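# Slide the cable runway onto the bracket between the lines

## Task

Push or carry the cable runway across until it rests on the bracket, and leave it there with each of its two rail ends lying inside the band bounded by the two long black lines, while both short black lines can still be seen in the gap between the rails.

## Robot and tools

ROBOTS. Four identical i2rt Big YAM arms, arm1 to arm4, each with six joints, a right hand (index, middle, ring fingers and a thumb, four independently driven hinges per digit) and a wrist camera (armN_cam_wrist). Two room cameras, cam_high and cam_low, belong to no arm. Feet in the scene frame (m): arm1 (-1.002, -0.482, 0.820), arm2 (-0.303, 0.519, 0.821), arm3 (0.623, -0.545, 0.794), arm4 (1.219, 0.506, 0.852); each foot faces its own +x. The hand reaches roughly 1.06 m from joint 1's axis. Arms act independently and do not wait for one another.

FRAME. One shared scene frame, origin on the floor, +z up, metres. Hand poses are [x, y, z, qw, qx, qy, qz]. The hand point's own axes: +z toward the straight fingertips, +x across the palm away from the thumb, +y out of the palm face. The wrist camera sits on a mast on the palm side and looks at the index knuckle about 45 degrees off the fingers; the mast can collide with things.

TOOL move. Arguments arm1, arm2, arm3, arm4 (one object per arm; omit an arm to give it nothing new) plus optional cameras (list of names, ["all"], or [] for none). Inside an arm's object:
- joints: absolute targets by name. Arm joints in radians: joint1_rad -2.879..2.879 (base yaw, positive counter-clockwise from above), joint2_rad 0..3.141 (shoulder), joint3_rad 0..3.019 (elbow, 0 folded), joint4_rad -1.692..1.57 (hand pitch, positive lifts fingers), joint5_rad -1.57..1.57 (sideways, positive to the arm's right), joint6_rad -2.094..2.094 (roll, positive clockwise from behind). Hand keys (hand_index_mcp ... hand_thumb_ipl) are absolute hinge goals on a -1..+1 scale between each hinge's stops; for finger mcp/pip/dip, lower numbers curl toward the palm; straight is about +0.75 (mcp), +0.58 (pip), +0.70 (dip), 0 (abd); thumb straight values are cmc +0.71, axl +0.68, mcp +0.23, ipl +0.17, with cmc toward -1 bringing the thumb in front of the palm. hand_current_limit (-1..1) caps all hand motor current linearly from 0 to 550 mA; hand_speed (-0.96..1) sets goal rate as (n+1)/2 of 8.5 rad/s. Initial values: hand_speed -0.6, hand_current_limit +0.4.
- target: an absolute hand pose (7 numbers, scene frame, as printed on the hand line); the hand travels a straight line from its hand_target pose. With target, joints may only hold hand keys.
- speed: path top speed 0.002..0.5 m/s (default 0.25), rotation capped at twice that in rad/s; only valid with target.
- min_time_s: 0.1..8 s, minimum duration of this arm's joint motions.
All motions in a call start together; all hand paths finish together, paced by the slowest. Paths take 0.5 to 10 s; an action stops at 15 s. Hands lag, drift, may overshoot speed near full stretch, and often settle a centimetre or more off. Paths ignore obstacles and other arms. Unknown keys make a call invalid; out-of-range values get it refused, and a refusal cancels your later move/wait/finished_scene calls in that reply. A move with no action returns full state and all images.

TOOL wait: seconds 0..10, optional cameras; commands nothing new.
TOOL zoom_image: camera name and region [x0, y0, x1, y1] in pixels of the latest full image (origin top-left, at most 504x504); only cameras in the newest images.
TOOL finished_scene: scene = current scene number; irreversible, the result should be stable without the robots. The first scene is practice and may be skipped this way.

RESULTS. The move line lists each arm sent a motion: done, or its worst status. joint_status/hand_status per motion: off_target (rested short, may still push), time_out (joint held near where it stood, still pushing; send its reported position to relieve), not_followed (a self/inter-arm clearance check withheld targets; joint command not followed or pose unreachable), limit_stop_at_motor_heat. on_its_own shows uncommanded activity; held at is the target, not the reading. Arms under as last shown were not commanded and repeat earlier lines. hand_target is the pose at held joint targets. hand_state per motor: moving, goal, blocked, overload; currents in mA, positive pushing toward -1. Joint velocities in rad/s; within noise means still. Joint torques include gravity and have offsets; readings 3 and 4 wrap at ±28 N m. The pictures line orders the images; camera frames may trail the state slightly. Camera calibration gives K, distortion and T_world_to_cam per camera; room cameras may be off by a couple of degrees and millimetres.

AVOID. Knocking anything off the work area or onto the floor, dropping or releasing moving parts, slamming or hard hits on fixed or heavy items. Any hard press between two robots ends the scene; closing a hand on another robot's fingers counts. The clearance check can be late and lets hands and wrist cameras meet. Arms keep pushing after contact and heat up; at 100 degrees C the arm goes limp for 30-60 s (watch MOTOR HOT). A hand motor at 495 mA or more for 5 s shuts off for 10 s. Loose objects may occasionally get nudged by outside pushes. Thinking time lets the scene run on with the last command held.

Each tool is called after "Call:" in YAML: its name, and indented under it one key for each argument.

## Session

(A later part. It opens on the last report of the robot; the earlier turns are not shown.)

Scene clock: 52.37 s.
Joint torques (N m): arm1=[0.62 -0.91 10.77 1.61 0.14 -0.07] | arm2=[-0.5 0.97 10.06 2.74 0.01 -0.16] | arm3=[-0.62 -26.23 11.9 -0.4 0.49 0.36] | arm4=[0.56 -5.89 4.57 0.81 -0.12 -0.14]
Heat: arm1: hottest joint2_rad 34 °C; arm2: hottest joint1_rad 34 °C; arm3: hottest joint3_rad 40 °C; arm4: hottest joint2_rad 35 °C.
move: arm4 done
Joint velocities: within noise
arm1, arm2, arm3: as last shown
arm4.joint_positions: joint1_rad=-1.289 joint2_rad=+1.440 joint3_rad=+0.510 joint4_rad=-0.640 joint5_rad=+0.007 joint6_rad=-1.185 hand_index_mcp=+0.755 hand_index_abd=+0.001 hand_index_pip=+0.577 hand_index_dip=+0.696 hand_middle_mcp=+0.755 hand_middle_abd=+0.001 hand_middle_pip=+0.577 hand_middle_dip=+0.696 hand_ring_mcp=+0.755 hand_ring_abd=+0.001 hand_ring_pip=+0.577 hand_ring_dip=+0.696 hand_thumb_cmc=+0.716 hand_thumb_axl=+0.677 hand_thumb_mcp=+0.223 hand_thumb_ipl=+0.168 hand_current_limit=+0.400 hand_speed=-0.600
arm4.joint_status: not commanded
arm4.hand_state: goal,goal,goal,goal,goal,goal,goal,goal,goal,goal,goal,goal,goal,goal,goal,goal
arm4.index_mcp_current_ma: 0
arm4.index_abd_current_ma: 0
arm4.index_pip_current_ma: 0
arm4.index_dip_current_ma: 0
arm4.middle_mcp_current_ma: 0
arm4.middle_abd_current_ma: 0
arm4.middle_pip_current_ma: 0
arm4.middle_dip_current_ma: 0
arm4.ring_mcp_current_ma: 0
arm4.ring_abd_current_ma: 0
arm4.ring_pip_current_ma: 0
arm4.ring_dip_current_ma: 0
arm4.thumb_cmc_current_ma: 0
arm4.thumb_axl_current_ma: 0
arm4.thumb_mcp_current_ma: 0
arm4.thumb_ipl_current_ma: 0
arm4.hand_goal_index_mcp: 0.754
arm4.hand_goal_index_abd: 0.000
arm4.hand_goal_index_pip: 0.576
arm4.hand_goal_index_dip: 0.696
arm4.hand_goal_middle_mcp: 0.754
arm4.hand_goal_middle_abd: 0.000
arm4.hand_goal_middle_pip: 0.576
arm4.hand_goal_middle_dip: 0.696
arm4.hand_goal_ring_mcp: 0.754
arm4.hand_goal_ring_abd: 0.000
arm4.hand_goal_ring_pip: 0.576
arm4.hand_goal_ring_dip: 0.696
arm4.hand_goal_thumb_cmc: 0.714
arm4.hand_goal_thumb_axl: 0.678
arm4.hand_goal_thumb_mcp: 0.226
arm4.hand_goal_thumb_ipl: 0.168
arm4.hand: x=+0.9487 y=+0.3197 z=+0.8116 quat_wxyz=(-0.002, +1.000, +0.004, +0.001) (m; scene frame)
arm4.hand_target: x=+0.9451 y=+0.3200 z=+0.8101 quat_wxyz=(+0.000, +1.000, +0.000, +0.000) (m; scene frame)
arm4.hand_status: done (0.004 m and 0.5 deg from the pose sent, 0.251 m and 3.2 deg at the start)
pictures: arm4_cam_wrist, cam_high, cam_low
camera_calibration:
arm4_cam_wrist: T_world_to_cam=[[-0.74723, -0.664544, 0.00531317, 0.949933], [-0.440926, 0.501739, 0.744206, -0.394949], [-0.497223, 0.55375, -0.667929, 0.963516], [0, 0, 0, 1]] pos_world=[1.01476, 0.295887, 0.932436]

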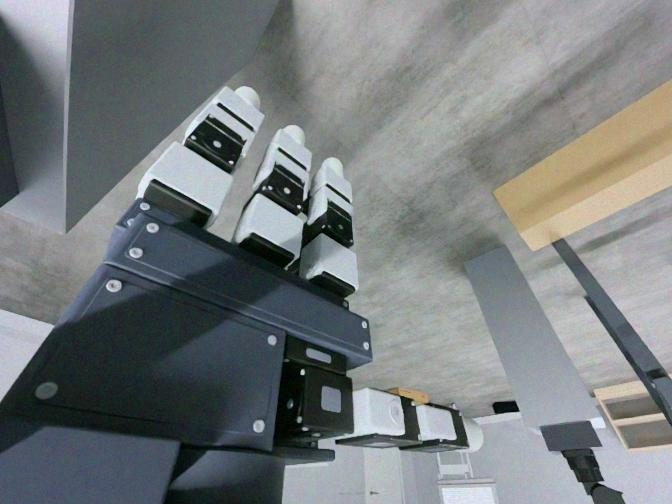

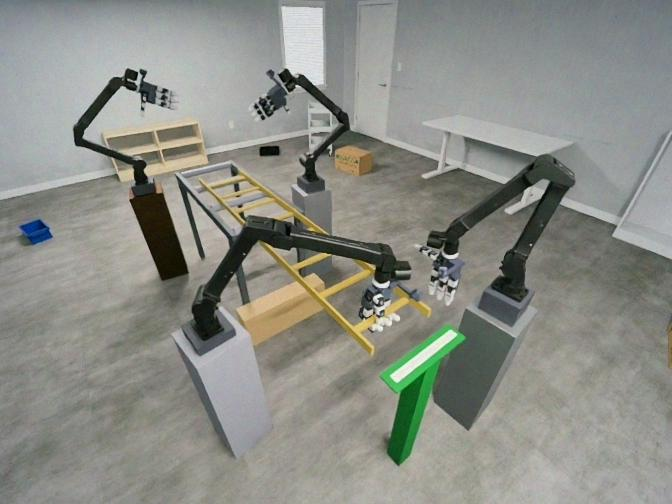

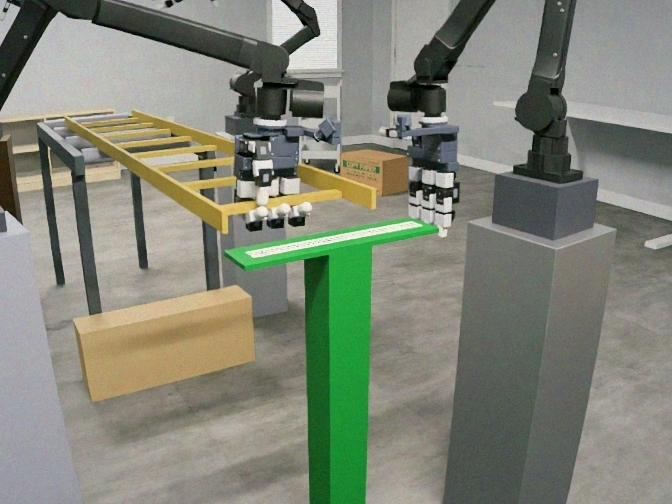

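Call:
move:
  arm4: {"target": [0.94, 0.305, 0.785, 0, 1, 0, 0], "speed": 0.1}

Call:
move:
  arm4: {"joints": {"hand_index_pip": -0.737, "hand_middle_pip": -0.737, "hand_ring_pip": -0.737}}
  cameras: ["arm4_cam_wrist", "cam_low", "cam_high"]

Call:
zoom_image:
  camera: "cam_low"
  region: [300, 100, 480, 260]

Call:
zoom_image:
  camera: "cam_high"
  region: [360, 230, 480, 330]

Scene clock: 53.70 s.
Joint torques (N m): arm1=[0.62 -0.91 10.78 1.61 0.14 -0.08] | arm2=[-0.67 1.03 10.1 2.81 0 -0.16] | arm3=[-0.56 -26.29 11.9 -0.42 0.49 0.36] | arm4=[2.2 -7.06 4.66 0.88 -0.07 -0.06]
Heat: arm1: hottest joint2_rad 34 °C; arm2: hottest joint1_rad 34 °C; arm3: hottest joint3_rad 40 °C; arm4: hottest joint2_rad 35 °C.
move: arm4 done
Joint velocities: within noise
arm1, arm2, arm3: as last shown
arm4.joint_positions: joint1_rad=-1.268 joint2_rad=+1.548 joint3_rad=+0.510 joint4_rad=-0.544 joint5_rad=+0.006 joint6_rad=-1.151 hand_index_mcp=+0.755 hand_index_abd=+0.001 hand_index_pip=+0.577 hand_index_dip=+0.696 hand_middle_mcp=+0.755 hand_middle_abd=+0.001 hand_middle_pip=+0.577 hand_middle_dip=+0.696 hand_ring_mcp=+0.755 hand_ring_abd=+0.001 hand_ring_pip=+0.577 hand_ring_dip=+0.696 hand_thumb_cmc=+0.716 hand_thumb_axl=+0.677 hand_thumb_mcp=+0.223 hand_thumb_ipl=+0.168 hand_current_limit=+0.400 hand_speed=-0.600
arm4.joint_status: not commanded
arm4.hand_state: goal,goal,goal,goal,goal,goal,goal,goal,goal,goal,goal,goal,goal,goal,goal,goal
arm4.index_mcp_current_ma: 0
arm4.index_abd_current_ma: 0
arm4.index_pip_current_ma: 0
arm4.index_dip_current_ma: 0
arm4.middle_mcp_current_ma: 0
arm4.middle_abd_current_ma: 0
arm4.middle_pip_current_ma: 0
arm4.middle_dip_current_ma: 0
arm4.ring_mcp_current_ma: 0
arm4.ring_abd_current_ma: 0
arm4.ring_pip_current_ma: 0
arm4.ring_dip_current_ma: 0
arm4.thumb_cmc_current_ma: 0
arm4.thumb_axl_current_ma: 0
arm4.thumb_mcp_current_ma: 0
arm4.thumb_ipl_current_ma: 0
arm4.hand_goal_index_mcp: 0.754
arm4.hand_goal_index_abd: 0.000
arm4.hand_goal_index_pip: 0.576
arm4.hand_goal_index_dip: 0.696
arm4.hand_goal_middle_mcp: 0.754
arm4.hand_goal_middle_abd: 0.000
arm4.hand_goal_middle_pip: 0.576
arm4.hand_goal_middle_dip: 0.696
arm4.hand_goal_ring_mcp: 0.754
arm4.hand_goal_ring_abd: 0.000
arm4.hand_goal_ring_pip: 0.576
arm4.hand_goal_ring_dip: 0.696
arm4.hand_goal_thumb_cmc: 0.714
arm4.hand_goal_thumb_axl: 0.678
arm4.hand_goal_thumb_mcp: 0.226
arm4.hand_goal_thumb_ipl: 0.168
arm4.hand: x=+0.9462 y=+0.3129 z=+0.7843 quat_wxyz=(-0.004, +1.000, -0.003, +0.006) (m; scene frame)
arm4.hand_target: x=+0.9402 y=+0.3050 z=+0.7853 quat_wxyz=(+0.000, +1.000, +0.000, +0.000) (m; scene frame)
arm4.hand_status: done (0.010 m and 0.9 deg from the pose sent, 0.032 m and 0.4 deg at the start)
pictures: none

Scene clock: 55.10 s.
Joint torques (N m): arm1=[0.62 -0.85 10.78 1.61 0.14 -0.08] | arm2=[-0.5 0.67 10.06 2.88 0 -0.15] | arm3=[-0.56 -26.29 11.89 -0.43 0.49 0.35] | arm4=[2.78 -6.83 4.71 0.73 -0.12 -0.11]
Heat: arm1: hottest joint2_rad 34 °C; arm2: hottest joint1_rad 34 °C; arm3: hottest joint3_rad 41 °C; arm4: hottest joint2_rad 35 °C.
move: arm4 done
Joint velocities: within noise
arm1, arm2, arm3: as last shown
arm4.joint_positions: joint1_rad=-1.268 joint2_rad=+1.548 joint3_rad=+0.510 joint4_rad=-0.544 joint5_rad=+0.006 joint6_rad=-1.151 hand_index_mcp=+0.755 hand_index_abd=+0.001 hand_index_pip=-0.728 hand_index_dip=+0.696 hand_middle_mcp=+0.755 hand_middle_abd=+0.001 hand_middle_pip=-0.728 hand_middle_dip=+0.696 hand_ring_mcp=+0.755 hand_ring_abd=+0.001 hand_ring_pip=-0.727 hand_ring_dip=+0.696 hand_thumb_cmc=+0.716 hand_thumb_axl=+0.677 hand_thumb_mcp=+0.223 hand_thumb_ipl=+0.168 hand_current_limit=+0.400 hand_speed=-0.600
arm4.joint_status: all done
arm4.hand_state: goal,goal,goal,goal,goal,goal,goal,goal,goal,goal,goal,goal,goal,goal,goal,goal
arm4.index_mcp_current_ma: 0
arm4.index_abd_current_ma: 0
arm4.index_pip_current_ma: 1
arm4.index_dip_current_ma: 0
arm4.middle_mcp_current_ma: 0
arm4.middle_abd_current_ma: 0
arm4.middle_pip_current_ma: 1
arm4.middle_dip_current_ma: 0
arm4.ring_mcp_current_ma: 0
arm4.ring_abd_current_ma: 0
arm4.ring_pip_current_ma: 1
arm4.ring_dip_current_ma: 0
arm4.thumb_cmc_current_ma: 0
arm4.thumb_axl_current_ma: 0
arm4.thumb_mcp_current_ma: 0
arm4.thumb_ipl_current_ma: 0
arm4.hand_goal_index_mcp: 0.754
arm4.hand_goal_index_abd: 0.000
arm4.hand_goal_index_pip: -0.736
arm4.hand_goal_index_dip: 0.696
arm4.hand_goal_middle_mcp: 0.754
arm4.hand_goal_middle_abd: 0.000
arm4.hand_goal_middle_pip: -0.736
arm4.hand_goal_middle_dip: 0.696
arm4.hand_goal_ring_mcp: 0.754
arm4.hand_goal_ring_abd: 0.000
arm4.hand_goal_ring_pip: -0.736
arm4.hand_goal_ring_dip: 0.696
arm4.hand_goal_thumb_cmc: 0.714
arm4.hand_goal_thumb_axl: 0.678
arm4.hand_goal_thumb_mcp: 0.226
arm4.hand_goal_thumb_ipl: 0.168
arm4.hand: x=+0.9462 y=+0.3130 z=+0.7843 quat_wxyz=(-0.004, +1.000, -0.003, +0.006) (m; scene frame)
arm4.hand_target: x=+0.9402 y=+0.3051 z=+0.7853 quat_wxyz=(+0.000, +1.000, +0.000, +0.000) (m; scene frame)
arm4.hand_status: not commanded
pictures: arm4_cam_wrist, cam_high, cam_low
camera_calibration:
arm4_cam_wrist: T_world_to_cam=[[-0.756022, -0.654526, -0.00526427, 0.957171], [-0.442126, 0.504721, 0.741472, -0.369927], [-0.482656, 0.562897, -0.670963, 0.933473], [0, 0, 0, 1]] pos_world=[1.01063, 0.287754, 0.905655]

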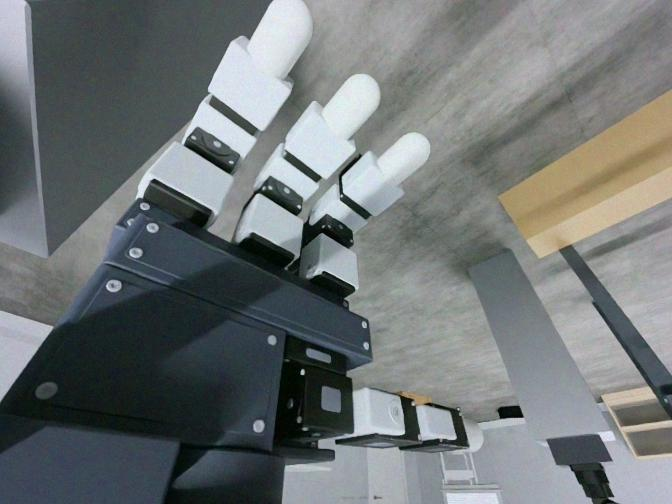

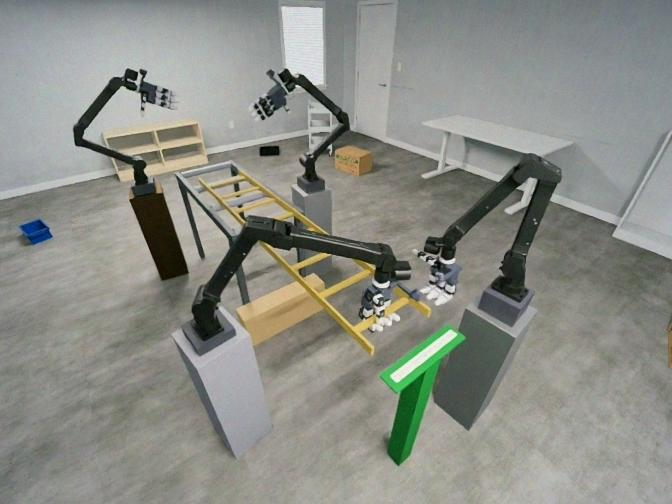

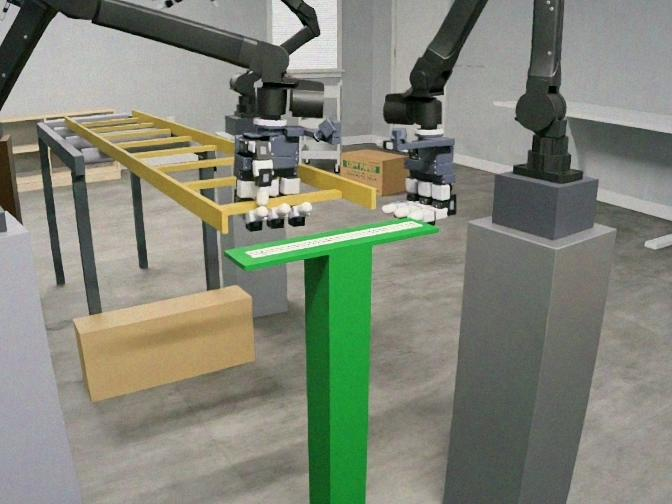

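Scaled by 2.800 from the camera's 672x504 image, which has a finer 960x720 frame.

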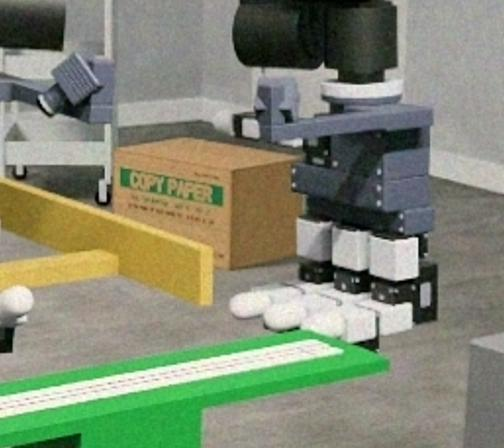

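Scaled by 4.200 from the camera's 672x504 image, which has a finer 960x720 frame.

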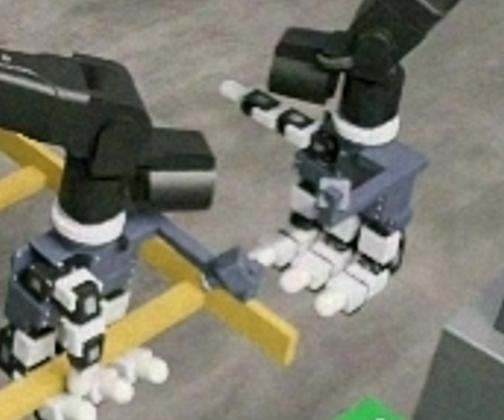

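Call:
move:
  arm4: {"target": [0.93, 0.268, 0.785, 0, 1, 0, 0], "speed": 0.08}
  cameras: ["arm4_cam_wrist", "cam_low", "cam_high"]

Call:
zoom_image:
  camera: "cam_low"
  region: [300, 100, 480, 260]

Call:
zoom_image:
  camera: "cam_high"
  region: [360, 230, 480, 330]

Scene clock: 56.60 s.
Joint torques (N m): arm1=[0.62 -0.91 10.78 1.59 0.14 -0.08] | arm2=[-0.56 1.03 10 2.71 -0.01 -0.15] | arm3=[-0.62 -26.34 11.92 -0.42 0.49 0.36] | arm4=[2.43 -8.18 5.78 0.16 -0.02 -0.11]
Heat: arm1: hottest joint2_rad 34 °C; arm2: hottest joint1_rad 34 °C; arm3: hottest joint3_rad 41 °C; arm4: hottest joint2_rad 35 °C.
move: arm4 off_target
Joint velocities: within noise
arm1, arm2, arm3: as last shown
arm4.joint_positions: joint1_rad=-1.171 joint2_rad=+1.599 joint3_rad=+0.566 joint4_rad=-0.545 joint5_rad=+0.005 joint6_rad=-1.055 hand_index_mcp=+0.755 hand_index_abd=+0.001 hand_index_pip=-0.729 hand_index_dip=+0.696 hand_middle_mcp=+0.755 hand_middle_abd=+0.001 hand_middle_pip=-0.728 hand_middle_dip=+0.696 hand_ring_mcp=+0.755 hand_ring_abd=+0.001 hand_ring_pip=-0.727 hand_ring_dip=+0.696 hand_thumb_cmc=+0.716 hand_thumb_axl=+0.677 hand_thumb_mcp=+0.223 hand_thumb_ipl=+0.168 hand_current_limit=+0.400 hand_speed=-0.600
arm4.joint_status: not commanded
arm4.hand_state: goal,goal,goal,goal,goal,goal,goal,goal,goal,goal,goal,goal,goal,goal,goal,goal
arm4.index_mcp_current_ma: 0
arm4.index_abd_current_ma: 0
arm4.index_pip_current_ma: 1
arm4.index_dip_current_ma: 0
arm4.middle_mcp_current_ma: 0
arm4.middle_abd_current_ma: 0
arm4.middle_pip_current_ma: 1
arm4.middle_dip_current_ma: 0
arm4.ring_mcp_current_ma: 0
arm4.ring_abd_current_ma: 0
arm4.ring_pip_current_ma: 1
arm4.ring_dip_current_ma: 0
arm4.thumb_cmc_current_ma: 0
arm4.thumb_axl_current_ma: 0
arm4.thumb_mcp_current_ma: 0
arm4.thumb_ipl_current_ma: 0
arm4.hand_goal_index_mcp: 0.754
arm4.hand_goal_index_abd: 0.000
arm4.hand_goal_index_pip: -0.736
arm4.hand_goal_index_dip: 0.696
arm4.hand_goal_middle_mcp: 0.754
arm4.hand_goal_middle_abd: 0.000
arm4.hand_goal_middle_pip: -0.736
arm4.hand_goal_middle_dip: 0.696
arm4.hand_goal_ring_mcp: 0.754
arm4.hand_goal_ring_abd: 0.000
arm4.hand_goal_ring_pip: -0.736
arm4.hand_goal_ring_dip: 0.696
arm4.hand_goal_thumb_cmc: 0.714
arm4.hand_goal_thumb_axl: 0.678
arm4.hand_goal_thumb_mcp: 0.226
arm4.hand_goal_thumb_ipl: 0.168
arm4.hand: x=+0.9390 y=+0.2785 z=+0.7819 quat_wxyz=(-0.002, +1.000, -0.003, +0.004) (m; scene frame)
arm4.hand_target: x=+0.9302 y=+0.2682 z=+0.7853 quat_wxyz=(+0.000, +1.000, +0.000, +0.000) (m; scene frame)
arm4.hand_status: off_target (0.014 m and 0.7 deg from the pose sent, 0.048 m and 0.9 deg at the start)
pictures: arm4_cam_wrist, cam_high, cam_low
camera_calibration:
arm4_cam_wrist: T_world_to_cam=[[-0.755774, -0.654831, -0.00128989, 0.925945], [-0.439927, 0.506281, 0.741717, -0.356614], [-0.485046, 0.561138, -0.670712, 0.950257], [0, 0, 0, 1]] pos_world=[1.00384, 0.25366, 0.90305]

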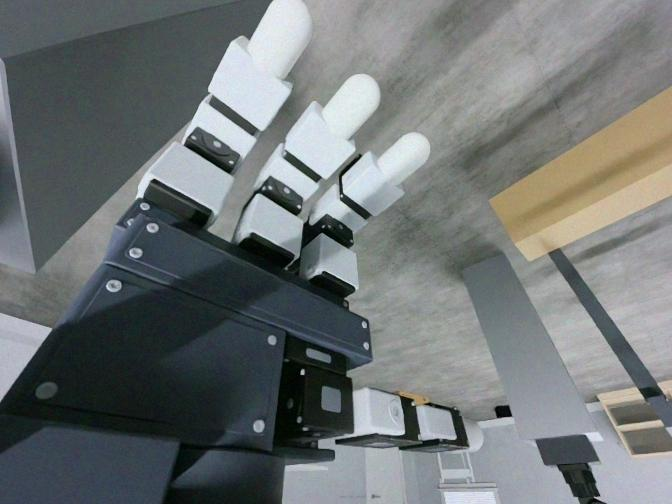

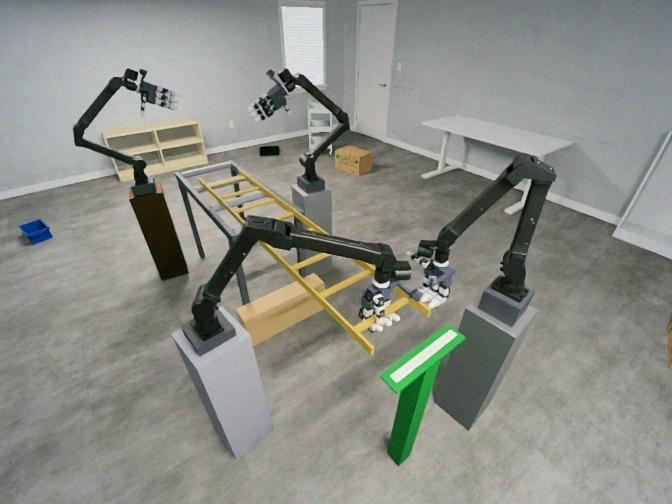

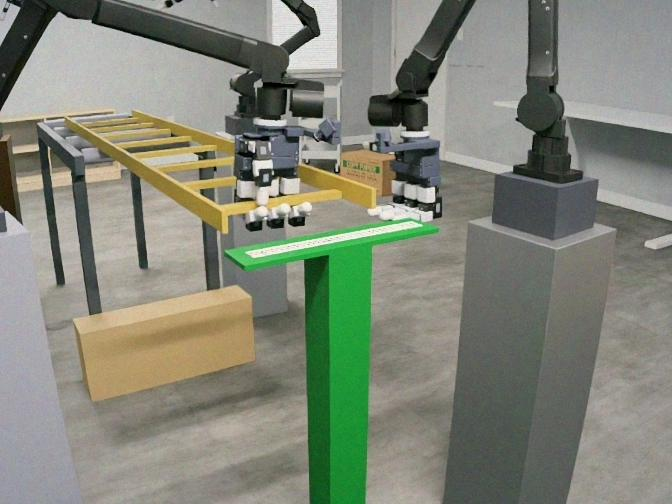

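Scaled by 2.800 from the camera's 672x504 image, which has a finer 960x720 frame.

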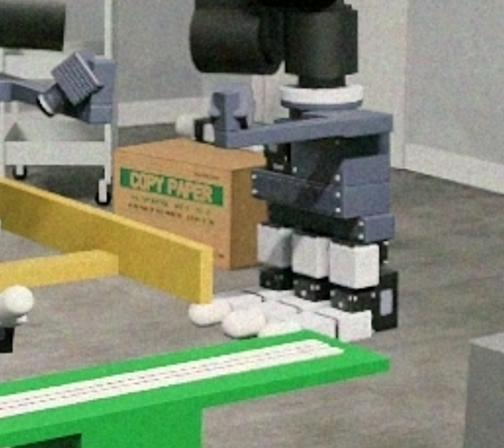

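Scaled by 4.200 from the camera's 672x504 image, which has a finer 960x720 frame.

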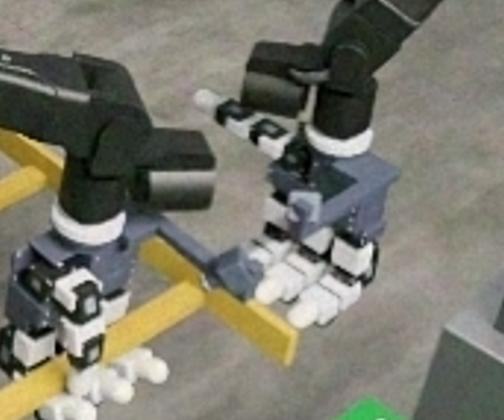

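Call:
move:
  arm4: {"target": [1.0, 0.34, 1.08, 0, 1, 0, 0], "speed": 0.2, "joints": {"hand_index_pip": 0.576, "hand_middle_pip": 0.576, "hand_ring_pip": 0.576}}

Call:
move:
  arm3: {"target": [0.90, 0.015, 0.85, 0, 0.7071, 0.7071, 0], "speed": 0.08}
  cameras: ["arm3_cam_wrist", "cam_low", "cam_high"]

Call:
zoom_image:
  camera: "cam_low"
  region: [150, 80, 350, 230]

Scene clock: 60.77 s.
Joint torques (N m): arm1=[0.62 -0.91 10.78 1.61 0.14 -0.08] | arm2=[-0.62 0.73 10.09 2.8 -0.01 -0.14] | arm3=[-0.56 -26.29 11.92 -0.4 0.49 0.36] | arm4=[0.15 -3.43 11.21 -0.01 0.03 -0.25]
Heat: arm1: hottest joint2_rad 34 °C; arm2: hottest joint1_rad 34 °C; arm3: hottest joint3_rad 42 °C; arm4: hottest joint2_rad 35 °C.
move: arm4 off_target
Joint velocities: within noise
arm1, arm2, arm3: as last shown
arm4.joint_positions: joint1_rad=-1.262 joint2_rad=+0.871 joint3_rad=+0.844 joint4_rad=-1.593 joint5_rad=+0.005 joint6_rad=-1.157 hand_index_mcp=+0.755 hand_index_abd=+0.001 hand_index_pip=+0.573 hand_index_dip=+0.696 hand_middle_mcp=+0.755 hand_middle_abd=+0.001 hand_middle_pip=+0.573 hand_middle_dip=+0.696 hand_ring_mcp=+0.755 hand_ring_abd=+0.001 hand_ring_pip=+0.572 hand_ring_dip=+0.696 hand_thumb_cmc=+0.716 hand_thumb_axl=+0.677 hand_thumb_mcp=+0.223 hand_thumb_ipl=+0.168 hand_current_limit=+0.400 hand_speed=-0.600
arm4.joint_status: all done
arm4.hand_state: goal,goal,goal,goal,goal,goal,goal,goal,goal,goal,goal,goal,goal,goal,goal,goal
arm4.index_mcp_current_ma: 0
arm4.index_abd_current_ma: 0
arm4.index_pip_current_ma: 0
arm4.index_dip_current_ma: 0
arm4.middle_mcp_current_ma: 0
arm4.middle_abd_current_ma: 0
arm4.middle_pip_current_ma: 0
arm4.middle_dip_current_ma: 0
arm4.ring_mcp_current_ma: 0
arm4.ring_abd_current_ma: 0
arm4.ring_pip_current_ma: 0
arm4.ring_dip_current_ma: 0
arm4.thumb_cmc_current_ma: 0
arm4.thumb_axl_current_ma: 0
arm4.thumb_mcp_current_ma: 0
arm4.thumb_ipl_current_ma: 0
arm4.hand_goal_index_mcp: 0.754
arm4.hand_goal_index_abd: 0.000
arm4.hand_goal_index_pip: 0.576
arm4.hand_goal_index_dip: 0.696
arm4.hand_goal_middle_mcp: 0.754
arm4.hand_goal_middle_abd: 0.000
arm4.hand_goal_middle_pip: 0.576
arm4.hand_goal_middle_dip: 0.696
arm4.hand_goal_ring_mcp: 0.754
arm4.hand_goal_ring_abd: 0.000
arm4.hand_goal_ring_pip: 0.576
arm4.hand_goal_ring_dip: 0.696
arm4.hand_goal_thumb_cmc: 0.714
arm4.hand_goal_thumb_axl: 0.678
arm4.hand_goal_thumb_mcp: 0.226
arm4.hand_goal_thumb_ipl: 0.168
arm4.hand: x=+1.0136 y=+0.3416 z=+1.0545 quat_wxyz=(-0.011, +1.000, +0.003, +0.024) (m; scene frame)
arm4.hand_target: x=+1.0009 y=+0.3402 z=+1.0795 quat_wxyz=(+0.000, +1.000, +0.000, +0.000) (m; scene frame)
arm4.hand_status: off_target (0.029 m and 3.1 deg from the pose sent, 0.310 m and 0.7 deg at the start)
pictures: none

Scene clock: 63.87 s.
Joint torques (N m): arm1=[0.62 -0.91 10.77 1.61 0.15 -0.08] | arm2=[-0.85 1.03 10.09 2.8 -0.01 -0.15] | arm3=[0.03 -20.37 8.66 0.18 0.22 0.22] | arm4=[-0.03 -3.08 11.07 0.01 0.06 -0.22]
Heat: arm1: hottest joint2_rad 34 °C; arm2: hottest joint1_rad 34 °C; arm3: hottest joint3_rad 42 °C; arm4: hottest joint2_rad 35 °C.
move: arm3 off_target
Joint velocities: within noise
arm1, arm2, arm4: as last shown
arm3.joint_positions: joint1_rad=-0.435 joint2_rad=+2.073 joint3_rad=+1.664 joint4_rad=-1.216 joint5_rad=-0.003 joint6_rad=+1.234 hand_index_mcp=+0.759 hand_index_abd=-0.030 hand_index_pip=-0.707 hand_index_dip=+0.264 hand_middle_mcp=+0.758 hand_middle_abd=+0.000 hand_middle_pip=-0.729 hand_middle_dip=+0.264 hand_ring_mcp=+0.763 hand_ring_abd=+0.000 hand_ring_pip=-0.728 hand_ring_dip=+0.263 hand_thumb_cmc=-0.568 hand_thumb_axl=+0.677 hand_thumb_mcp=-0.559 hand_thumb_ipl=-0.029 hand_current_limit=+0.400 hand_speed=-0.600
arm3.joint_status: not commanded
arm3.hand_state: goal,blocked,blocked,goal,goal,goal,goal,goal,goal,goal,goal,goal,goal,goal,goal,goal
arm3.index_mcp_current_ma: 3
arm3.index_abd_current_ma: -29
arm3.index_pip_current_ma: 36
arm3.index_dip_current_ma: 1
arm3.middle_mcp_current_ma: 2
arm3.middle_abd_current_ma: 0
arm3.middle_pip_current_ma: 4
arm3.middle_dip_current_ma: 1
arm3.ring_mcp_current_ma: 6
arm3.ring_abd_current_ma: 0
arm3.ring_pip_current_ma: 5
arm3.ring_dip_current_ma: 1
arm3.thumb_cmc_current_ma: 1
arm3.thumb_axl_current_ma: 0
arm3.thumb_mcp_current_ma: 0
arm3.thumb_ipl_current_ma: 0
arm3.hand_goal_index_mcp: 0.754
arm3.hand_goal_index_abd: 0.000
arm3.hand_goal_index_pip: -0.736
arm3.hand_goal_index_dip: 0.260
arm3.hand_goal_middle_mcp: 0.754
arm3.hand_goal_middle_abd: 0.000
arm3.hand_goal_middle_pip: -0.736
arm3.hand_goal_middle_dip: 0.260
arm3.hand_goal_ring_mcp: 0.754
arm3.hand_goal_ring_abd: 0.000
arm3.hand_goal_ring_pip: -0.736
arm3.hand_goal_ring_dip: 0.260
arm3.hand_goal_thumb_cmc: -0.570
arm3.hand_goal_thumb_axl: 0.678
arm3.hand_goal_thumb_mcp: -0.560
arm3.hand_goal_thumb_ipl: -0.030
arm3.hand: x=+0.9000 y=+0.0027 z=+0.8161 quat_wxyz=(+0.014, +0.702, +0.711, -0.031) (m; scene frame)
arm3.hand_target: x=+0.8999 y=+0.0142 z=+0.8497 quat_wxyz=(+0.000, +0.707, +0.707, +0.000) (m; scene frame)
arm3.hand_status: off_target (0.036 m and 3.9 deg from the pose sent, 0.132 m and 3.1 deg at the start)
arm4.joint_positions: joint1_rad=-1.262 joint2_rad=+0.871 joint3_rad=+0.844 joint4_rad=-1.593 joint5_rad=+0.005 joint6_rad=-1.158 hand_index_mcp=+0.755 hand_index_abd=+0.001 hand_index_pip=+0.573 hand_index_dip=+0.696 hand_middle_mcp=+0.755 hand_middle_abd=+0.001 hand_middle_pip=+0.573 hand_middle_dip=+0.696 hand_ring_mcp=+0.755 hand_ring_abd=+0.001 hand_ring_pip=+0.572 hand_ring_dip=+0.696 hand_thumb_cmc=+0.716 hand_thumb_axl=+0.677 hand_thumb_mcp=+0.223 hand_thumb_ipl=+0.168 hand_current_limit=+0.400 hand_speed=-0.600
arm4.hand: x=+1.0137 y=+0.3416 z=+1.0545 quat_wxyz=(-0.011, +1.000, +0.004, +0.024) (m; scene frame)
pictures: arm3_cam_wrist, cam_high, cam_low
camera_calibration:
arm3_cam_wrist: T_world_to_cam=[[0.636274, -0.766188, 0.0900631, -0.616451], [-0.537956, -0.356975, 0.763657, -0.187652], [-0.552955, -0.534345, -0.63931, 1.14751], [0, 0, 0, 1]] pos_world=[0.925803, 0.07386, 0.932434]

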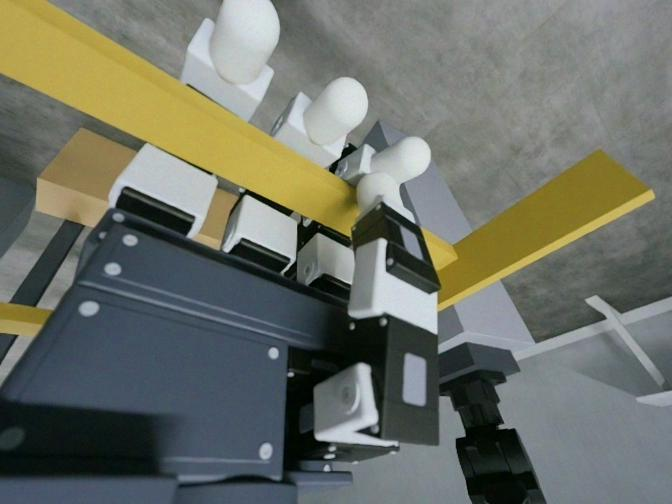

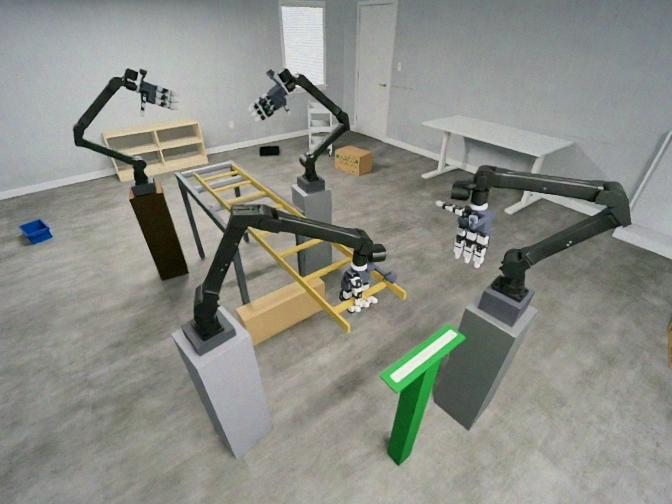

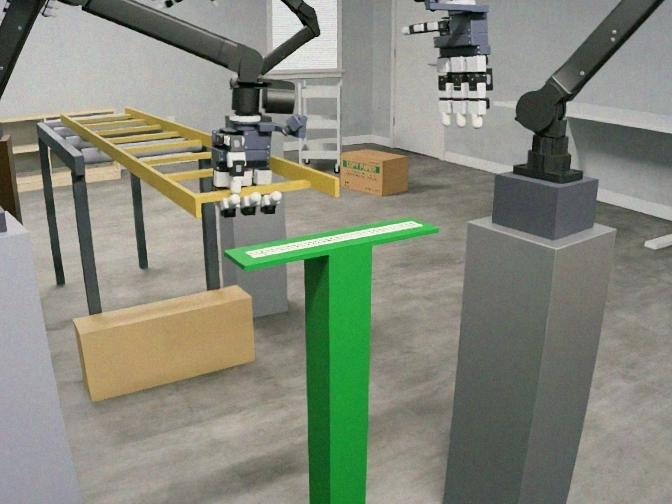

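Scaled by 2.520 from the camera's 672x504 image, which has a finer 960x720 frame.

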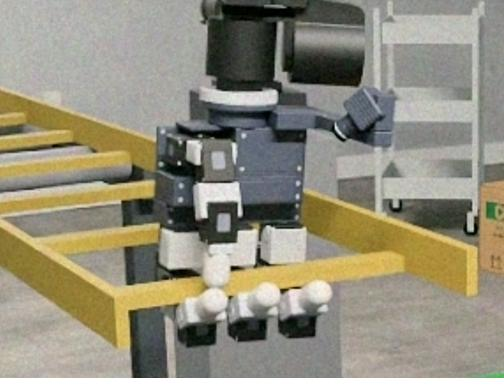

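Call:
move:
  arm3: {"target": [0.765, 0.015, 0.84, 0, 0.7071, 0.7071, 0], "speed": 0.08}

Call:
move:
  arm3: {"target": [0.755, 0.02, 0.785, 0, 0.7071, 0.7071, 0], "speed": 0.05, "joints": {"hand_thumb_mcp": 0.226, "hand_thumb_ipl": 0.168, "hand_index_dip": 0.696, "hand_middle_dip": 0.696, "hand_ring_dip": 0.696}}
  cameras: ["arm3_cam_wrist", "cam_low", "cam_high"]

Call:
zoom_image:
  camera: "cam_low"
  region: [150, 80, 350, 230]

Scene clock: 66.63 s.
Joint torques (N m): arm1=[0.56 -0.85 10.77 1.61 0.14 -0.08] | arm2=[-0.32 0.85 10.11 2.82 -0.01 -0.14] | arm3=[-0.38 -18.14 7.6 0.5 0.31 0.21] | arm4=[-0.03 -3.49 11.12 -0.12 0.05 -0.26]
Heat: arm1: hottest joint2_rad 34 °C; arm2: hottest joint1_rad 34 °C; arm3: hottest joint3_rad 41 °C; arm4: hottest joint2_rad 35 °C.
move: arm3 off_target
Joint velocities: within noise
arm1, arm2, arm4: as last shown
arm3.joint_positions: joint1_rad=-0.206 joint2_rad=+1.997 joint3_rad=+1.556 joint4_rad=-1.161 joint5_rad=-0.002 joint6_rad=+1.457 hand_index_mcp=+0.762 hand_index_abd=-0.014 hand_index_pip=-0.714 hand_index_dip=+0.265 hand_middle_mcp=+0.758 hand_middle_abd=+0.000 hand_middle_pip=-0.729 hand_middle_dip=+0.264 hand_ring_mcp=+0.759 hand_ring_abd=+0.000 hand_ring_pip=-0.728 hand_ring_dip=+0.263 hand_thumb_cmc=-0.568 hand_thumb_axl=+0.677 hand_thumb_mcp=-0.559 hand_thumb_ipl=-0.029 hand_current_limit=+0.400 hand_speed=-0.600
arm3.joint_status: not commanded
arm3.hand_state: goal,goal,blocked,goal,goal,goal,goal,goal,goal,goal,goal,goal,goal,goal,goal,goal
arm3.index_mcp_current_ma: 5
arm3.index_abd_current_ma: -9
arm3.index_pip_current_ma: 22
arm3.index_dip_current_ma: 2
arm3.middle_mcp_current_ma: 2
arm3.middle_abd_current_ma: 0
arm3.middle_pip_current_ma: 4
arm3.middle_dip_current_ma: 1
arm3.ring_mcp_current_ma: 2
arm3.ring_abd_current_ma: 0
arm3.ring_pip_current_ma: 4
arm3.ring_dip_current_ma: 1
arm3.thumb_cmc_current_ma: 1
arm3.thumb_axl_current_ma: 0
arm3.thumb_mcp_current_ma: 0
arm3.thumb_ipl_current_ma: 0
arm3.hand_goal_index_mcp: 0.754
arm3.hand_goal_index_abd: 0.000
arm3.hand_goal_index_pip: -0.736
arm3.hand_goal_index_dip: 0.260
arm3.hand_goal_middle_mcp: 0.754
arm3.hand_goal_middle_abd: 0.000
arm3.hand_goal_middle_pip: -0.736
arm3.hand_goal_middle_dip: 0.260
arm3.hand_goal_ring_mcp: 0.754
arm3.hand_goal_ring_abd: 0.000
arm3.hand_goal_ring_pip: -0.736
arm3.hand_goal_ring_dip: 0.260
arm3.hand_goal_thumb_cmc: -0.570
arm3.hand_goal_thumb_axl: 0.678
arm3.hand_goal_thumb_mcp: -0.560
arm3.hand_goal_thumb_ipl: -0.030
arm3.hand: x=+0.7643 y=+0.0092 z=+0.8233 quat_wxyz=(+0.012, +0.701, +0.713, -0.018) (m; scene frame)
arm3.hand_target: x=+0.7649 y=+0.0148 z=+0.8399 quat_wxyz=(+0.000, +0.707, +0.707, +0.000) (m; scene frame)
arm3.hand_status: off_target (0.018 m and 2.7 deg from the pose sent, 0.138 m and 3.9 deg at the start)
pictures: none

Scene clock: 68.37 s.
Joint torques (N m): arm1=[0.62 -0.85 10.77 1.61 0.14 -0.08] | arm2=[-0.5 1.03 10.04 2.85 0 -0.12] | arm3=[0.38 -15.15 6.93 0.5 0.33 0.13] | arm4=[0.09 -3.43 11.1 -0.09 0.06 -0.22]
Heat: arm1: hottest joint2_rad 34 °C; arm2: hottest joint1_rad 34 °C; arm3: hottest joint3_rad 41 °C; arm4: hottest joint2_rad 35 °C.
move: arm3 off_target
Joint velocities: within noise
arm1.joint_positions: joint1_rad=+0.166 joint2_rad=+0.624 joint3_rad=+1.324 joint4_rad=-1.143 joint5_rad=+0.019 joint6_rad=+1.116 hand_index_mcp=+0.755 hand_index_abd=+0.001 hand_index_pip=+0.577 hand_index_dip=+0.696 hand_middle_mcp=+0.755 hand_middle_abd=+0.001 hand_middle_pip=+0.577 hand_middle_dip=+0.696 hand_ring_mcp=+0.755 hand_ring_abd=+0.000 hand_ring_pip=+0.577 hand_ring_dip=+0.696 hand_thumb_cmc=+0.715 hand_thumb_axl=+0.677 hand_thumb_mcp=+0.226 hand_thumb_ipl=+0.168 hand_current_limit=+0.400 hand_speed=-0.600
arm1.joint_status: not commanded
arm1.hand_state: goal,goal,goal,goal,goal,goal,goal,goal,goal,goal,goal,goal,goal,goal,goal,goal
arm1.index_mcp_current_ma: 1
arm1.index_abd_current_ma: 0
arm1.index_pip_current_ma: 1
arm1.index_dip_current_ma: 0
arm1.middle_mcp_current_ma: 1
arm1.middle_abd_current_ma: 0
arm1.middle_pip_current_ma: 1
arm1.middle_dip_current_ma: 0
arm1.ring_mcp_current_ma: 1
arm1.ring_abd_current_ma: 0
arm1.ring_pip_current_ma: 1
arm1.ring_dip_current_ma: 0
arm1.thumb_cmc_current_ma: 1
arm1.thumb_axl_current_ma: -1
arm1.thumb_mcp_current_ma: 0
arm1.thumb_ipl_current_ma: 0
arm1.hand_goal_index_mcp: 0.754
arm1.hand_goal_index_abd: 0.000
arm1.hand_goal_index_pip: 0.576
arm1.hand_goal_index_dip: 0.696
arm1.hand_goal_middle_mcp: 0.754
arm1.hand_goal_middle_abd: 0.000
arm1.hand_goal_middle_pip: 0.576
arm1.hand_goal_middle_dip: 0.696
arm1.hand_goal_ring_mcp: 0.754
arm1.hand_goal_ring_abd: 0.000
arm1.hand_goal_ring_pip: 0.576
arm1.hand_goal_ring_dip: 0.696
arm1.hand_goal_thumb_cmc: 0.714
arm1.hand_goal_thumb_axl: 0.678
arm1.hand_goal_thumb_mcp: 0.226
arm1.hand_goal_thumb_ipl: 0.168
arm1.hand: x=-0.9125 y=-0.2064 z=+1.3835 quat_wxyz=(-0.280, +0.450, +0.715, +0.456) (m; scene frame)
arm1.hand_target: x=-0.9124 y=-0.2099 z=+1.3967 quat_wxyz=(-0.286, +0.446, +0.709, +0.466) (m; scene frame)
arm1.hand_status: not commanded
arm2.joint_positions: joint1_rad=-0.055 joint2_rad=+0.612 joint3_rad=+1.317 joint4_rad=-1.234 joint5_rad=-0.014 joint6_rad=+1.159 hand_index_mcp=+0.754 hand_index_abd=+0.000 hand_index_pip=+0.577 hand_index_dip=+0.696 hand_middle_mcp=+0.754 hand_middle_abd=+0.001 hand_middle_pip=+0.577 hand_middle_dip=+0.696 hand_ring_mcp=+0.754 hand_ring_abd=+0.000 hand_ring_pip=+0.577 hand_ring_dip=+0.696 hand_thumb_cmc=+0.714 hand_thumb_axl=+0.677 hand_thumb_mcp=+0.226 hand_thumb_ipl=+0.168 hand_current_limit=+0.400 hand_speed=-0.600
arm2.joint_status: not commanded
arm2.hand_state: goal,goal,goal,goal,goal,goal,goal,goal,goal,goal,goal,goal,goal,goal,goal,goal
arm2.index_mcp_current_ma: 0
arm2.index_abd_current_ma: 1
arm2.index_pip_current_ma: 2
arm2.index_dip_current_ma: 0
arm2.middle_mcp_current_ma: 0
arm2.middle_abd_current_ma: 1
arm2.middle_pip_current_ma: 2
arm2.middle_dip_current_ma: 0
arm2.ring_mcp_current_ma: 0
arm2.ring_abd_current_ma: 1
arm2.ring_pip_current_ma: 2
arm2.ring_dip_current_ma: 0
arm2.thumb_cmc_current_ma: 1
arm2.thumb_axl_current_ma: -3
arm2.thumb_mcp_current_ma: -1
arm2.thumb_ipl_current_ma: -1
arm2.hand_goal_index_mcp: 0.754
arm2.hand_goal_index_abd: 0.000
arm2.hand_goal_index_pip: 0.576
arm2.hand_goal_index_dip: 0.696
arm2.hand_goal_middle_mcp: 0.754
arm2.hand_goal_middle_abd: 0.000
arm2.hand_goal_middle_pip: 0.576
arm2.hand_goal_middle_dip: 0.696
arm2.hand_goal_ring_mcp: 0.754
arm2.hand_goal_ring_abd: 0.000
arm2.hand_goal_ring_pip: 0.576
arm2.hand_goal_ring_dip: 0.696
arm2.hand_goal_thumb_cmc: 0.714
arm2.hand_goal_thumb_axl: 0.678
arm2.hand_goal_thumb_mcp: 0.226
arm2.hand_goal_thumb_ipl: 0.168
arm2.hand: x=-0.4305 y=+0.2754 z=+1.3591 quat_wxyz=(+0.437, +0.684, -0.532, +0.241) (m; scene frame)
arm2.hand_target: x=-0.4301 y=+0.2780 z=+1.3702 quat_wxyz=(+0.446, +0.679, -0.528, +0.246) (m; scene frame)
arm2.hand_status: not commanded
arm3.joint_positions: joint1_rad=-0.198 joint2_rad=+2.028 joint3_rad=+1.528 joint4_rad=-1.046 joint5_rad=-0.001 joint6_rad=+1.480 hand_index_mcp=+0.759 hand_index_abd=-0.003 hand_index_pip=-0.729 hand_index_dip=+0.694 hand_middle_mcp=+0.758 hand_middle_abd=+0.000 hand_middle_pip=-0.729 hand_middle_dip=+0.693 hand_ring_mcp=+0.759 hand_ring_abd=+0.000 hand_ring_pip=-0.728 hand_ring_dip=+0.694 hand_thumb_cmc=-0.568 hand_thumb_axl=+0.677 hand_thumb_mcp=+0.214 hand_thumb_ipl=+0.165 hand_current_limit=+0.400 hand_speed=-0.600
arm3.joint_status: all done
arm3.hand_state: goal,goal,goal,goal,goal,goal,goal,goal,goal,goal,goal,goal,goal,goal,goal,goal
arm3.index_mcp_current_ma: 2
arm3.index_abd_current_ma: -1
arm3.index_pip_current_ma: 4
arm3.index_dip_current_ma: -1
arm3.middle_mcp_current_ma: 2
arm3.middle_abd_current_ma: 0
arm3.middle_pip_current_ma: 4
arm3.middle_dip_current_ma: -1
arm3.ring_mcp_current_ma: 2
arm3.ring_abd_current_ma: 0
arm3.ring_pip_current_ma: 4
arm3.ring_dip_current_ma: -1
arm3.thumb_cmc_current_ma: 1
arm3.thumb_axl_current_ma: 0
arm3.thumb_mcp_current_ma: -13
arm3.thumb_ipl_current_ma: -2
arm3.hand_goal_index_mcp: 0.754
arm3.hand_goal_index_abd: 0.000
arm3.hand_goal_index_pip: -0.736
arm3.hand_goal_index_dip: 0.696
arm3.hand_goal_middle_mcp: 0.754
arm3.hand_goal_middle_abd: 0.000
arm3.hand_goal_middle_pip: -0.736
arm3.hand_goal_middle_dip: 0.696
arm3.hand_goal_ring_mcp: 0.754
arm3.hand_goal_ring_abd: 0.000
arm3.hand_goal_ring_pip: -0.736
arm3.hand_goal_ring_dip: 0.696
arm3.hand_goal_thumb_cmc: -0.570
arm3.hand_goal_thumb_axl: 0.678
arm3.hand_goal_thumb_mcp: 0.226
arm3.hand_goal_thumb_ipl: 0.168
arm3.hand: x=+0.7606 y=+0.0213 z=+0.7955 quat_wxyz=(-0.005, +0.706, +0.708, +0.004) (m; scene frame)
arm3.hand_target: x=+0.7550 y=+0.0198 z=+0.7851 quat_wxyz=(+0.000, +0.707, +0.707, +0.000) (m; scene frame)
arm3.hand_status: off_target (0.012 m and 0.7 deg from the pose sent, 0.041 m and 2.7 deg at the start)
arm4: as last shown
pictures: arm3_cam_wrist, cam_high, cam_low
camera_calibration:
arm3_cam_wrist: T_world_to_cam=[[0.627381, -0.777373, 0.0456519, -0.469192], [-0.557595, -0.407539, 0.723187, -0.191986], [-0.543581, -0.47917, -0.689141, 1.09854], [0, 0, 0, 1]] pos_world=[0.784456, 0.0834062, 0.917309]

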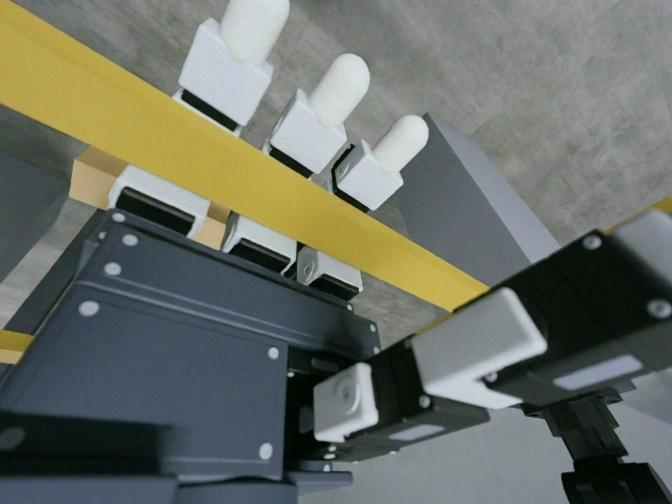

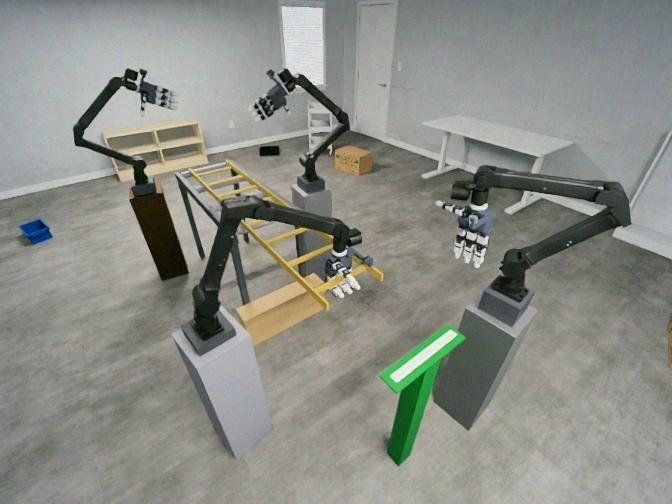

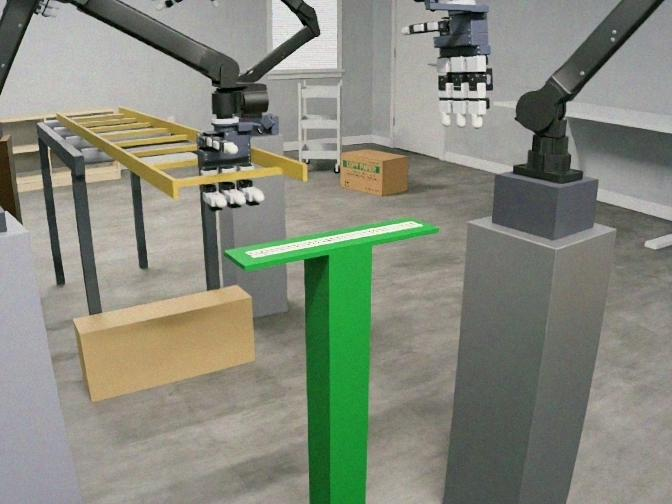

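Scaled by 2.520 from the camera's 672x504 image, which has a finer 960x720 frame.

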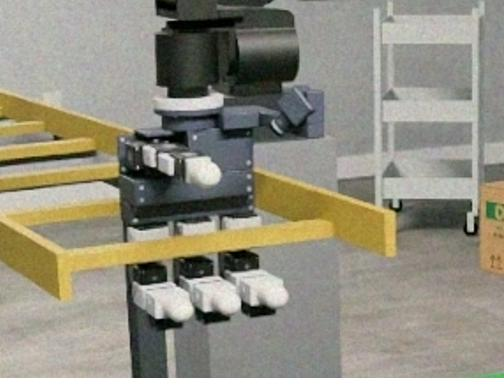

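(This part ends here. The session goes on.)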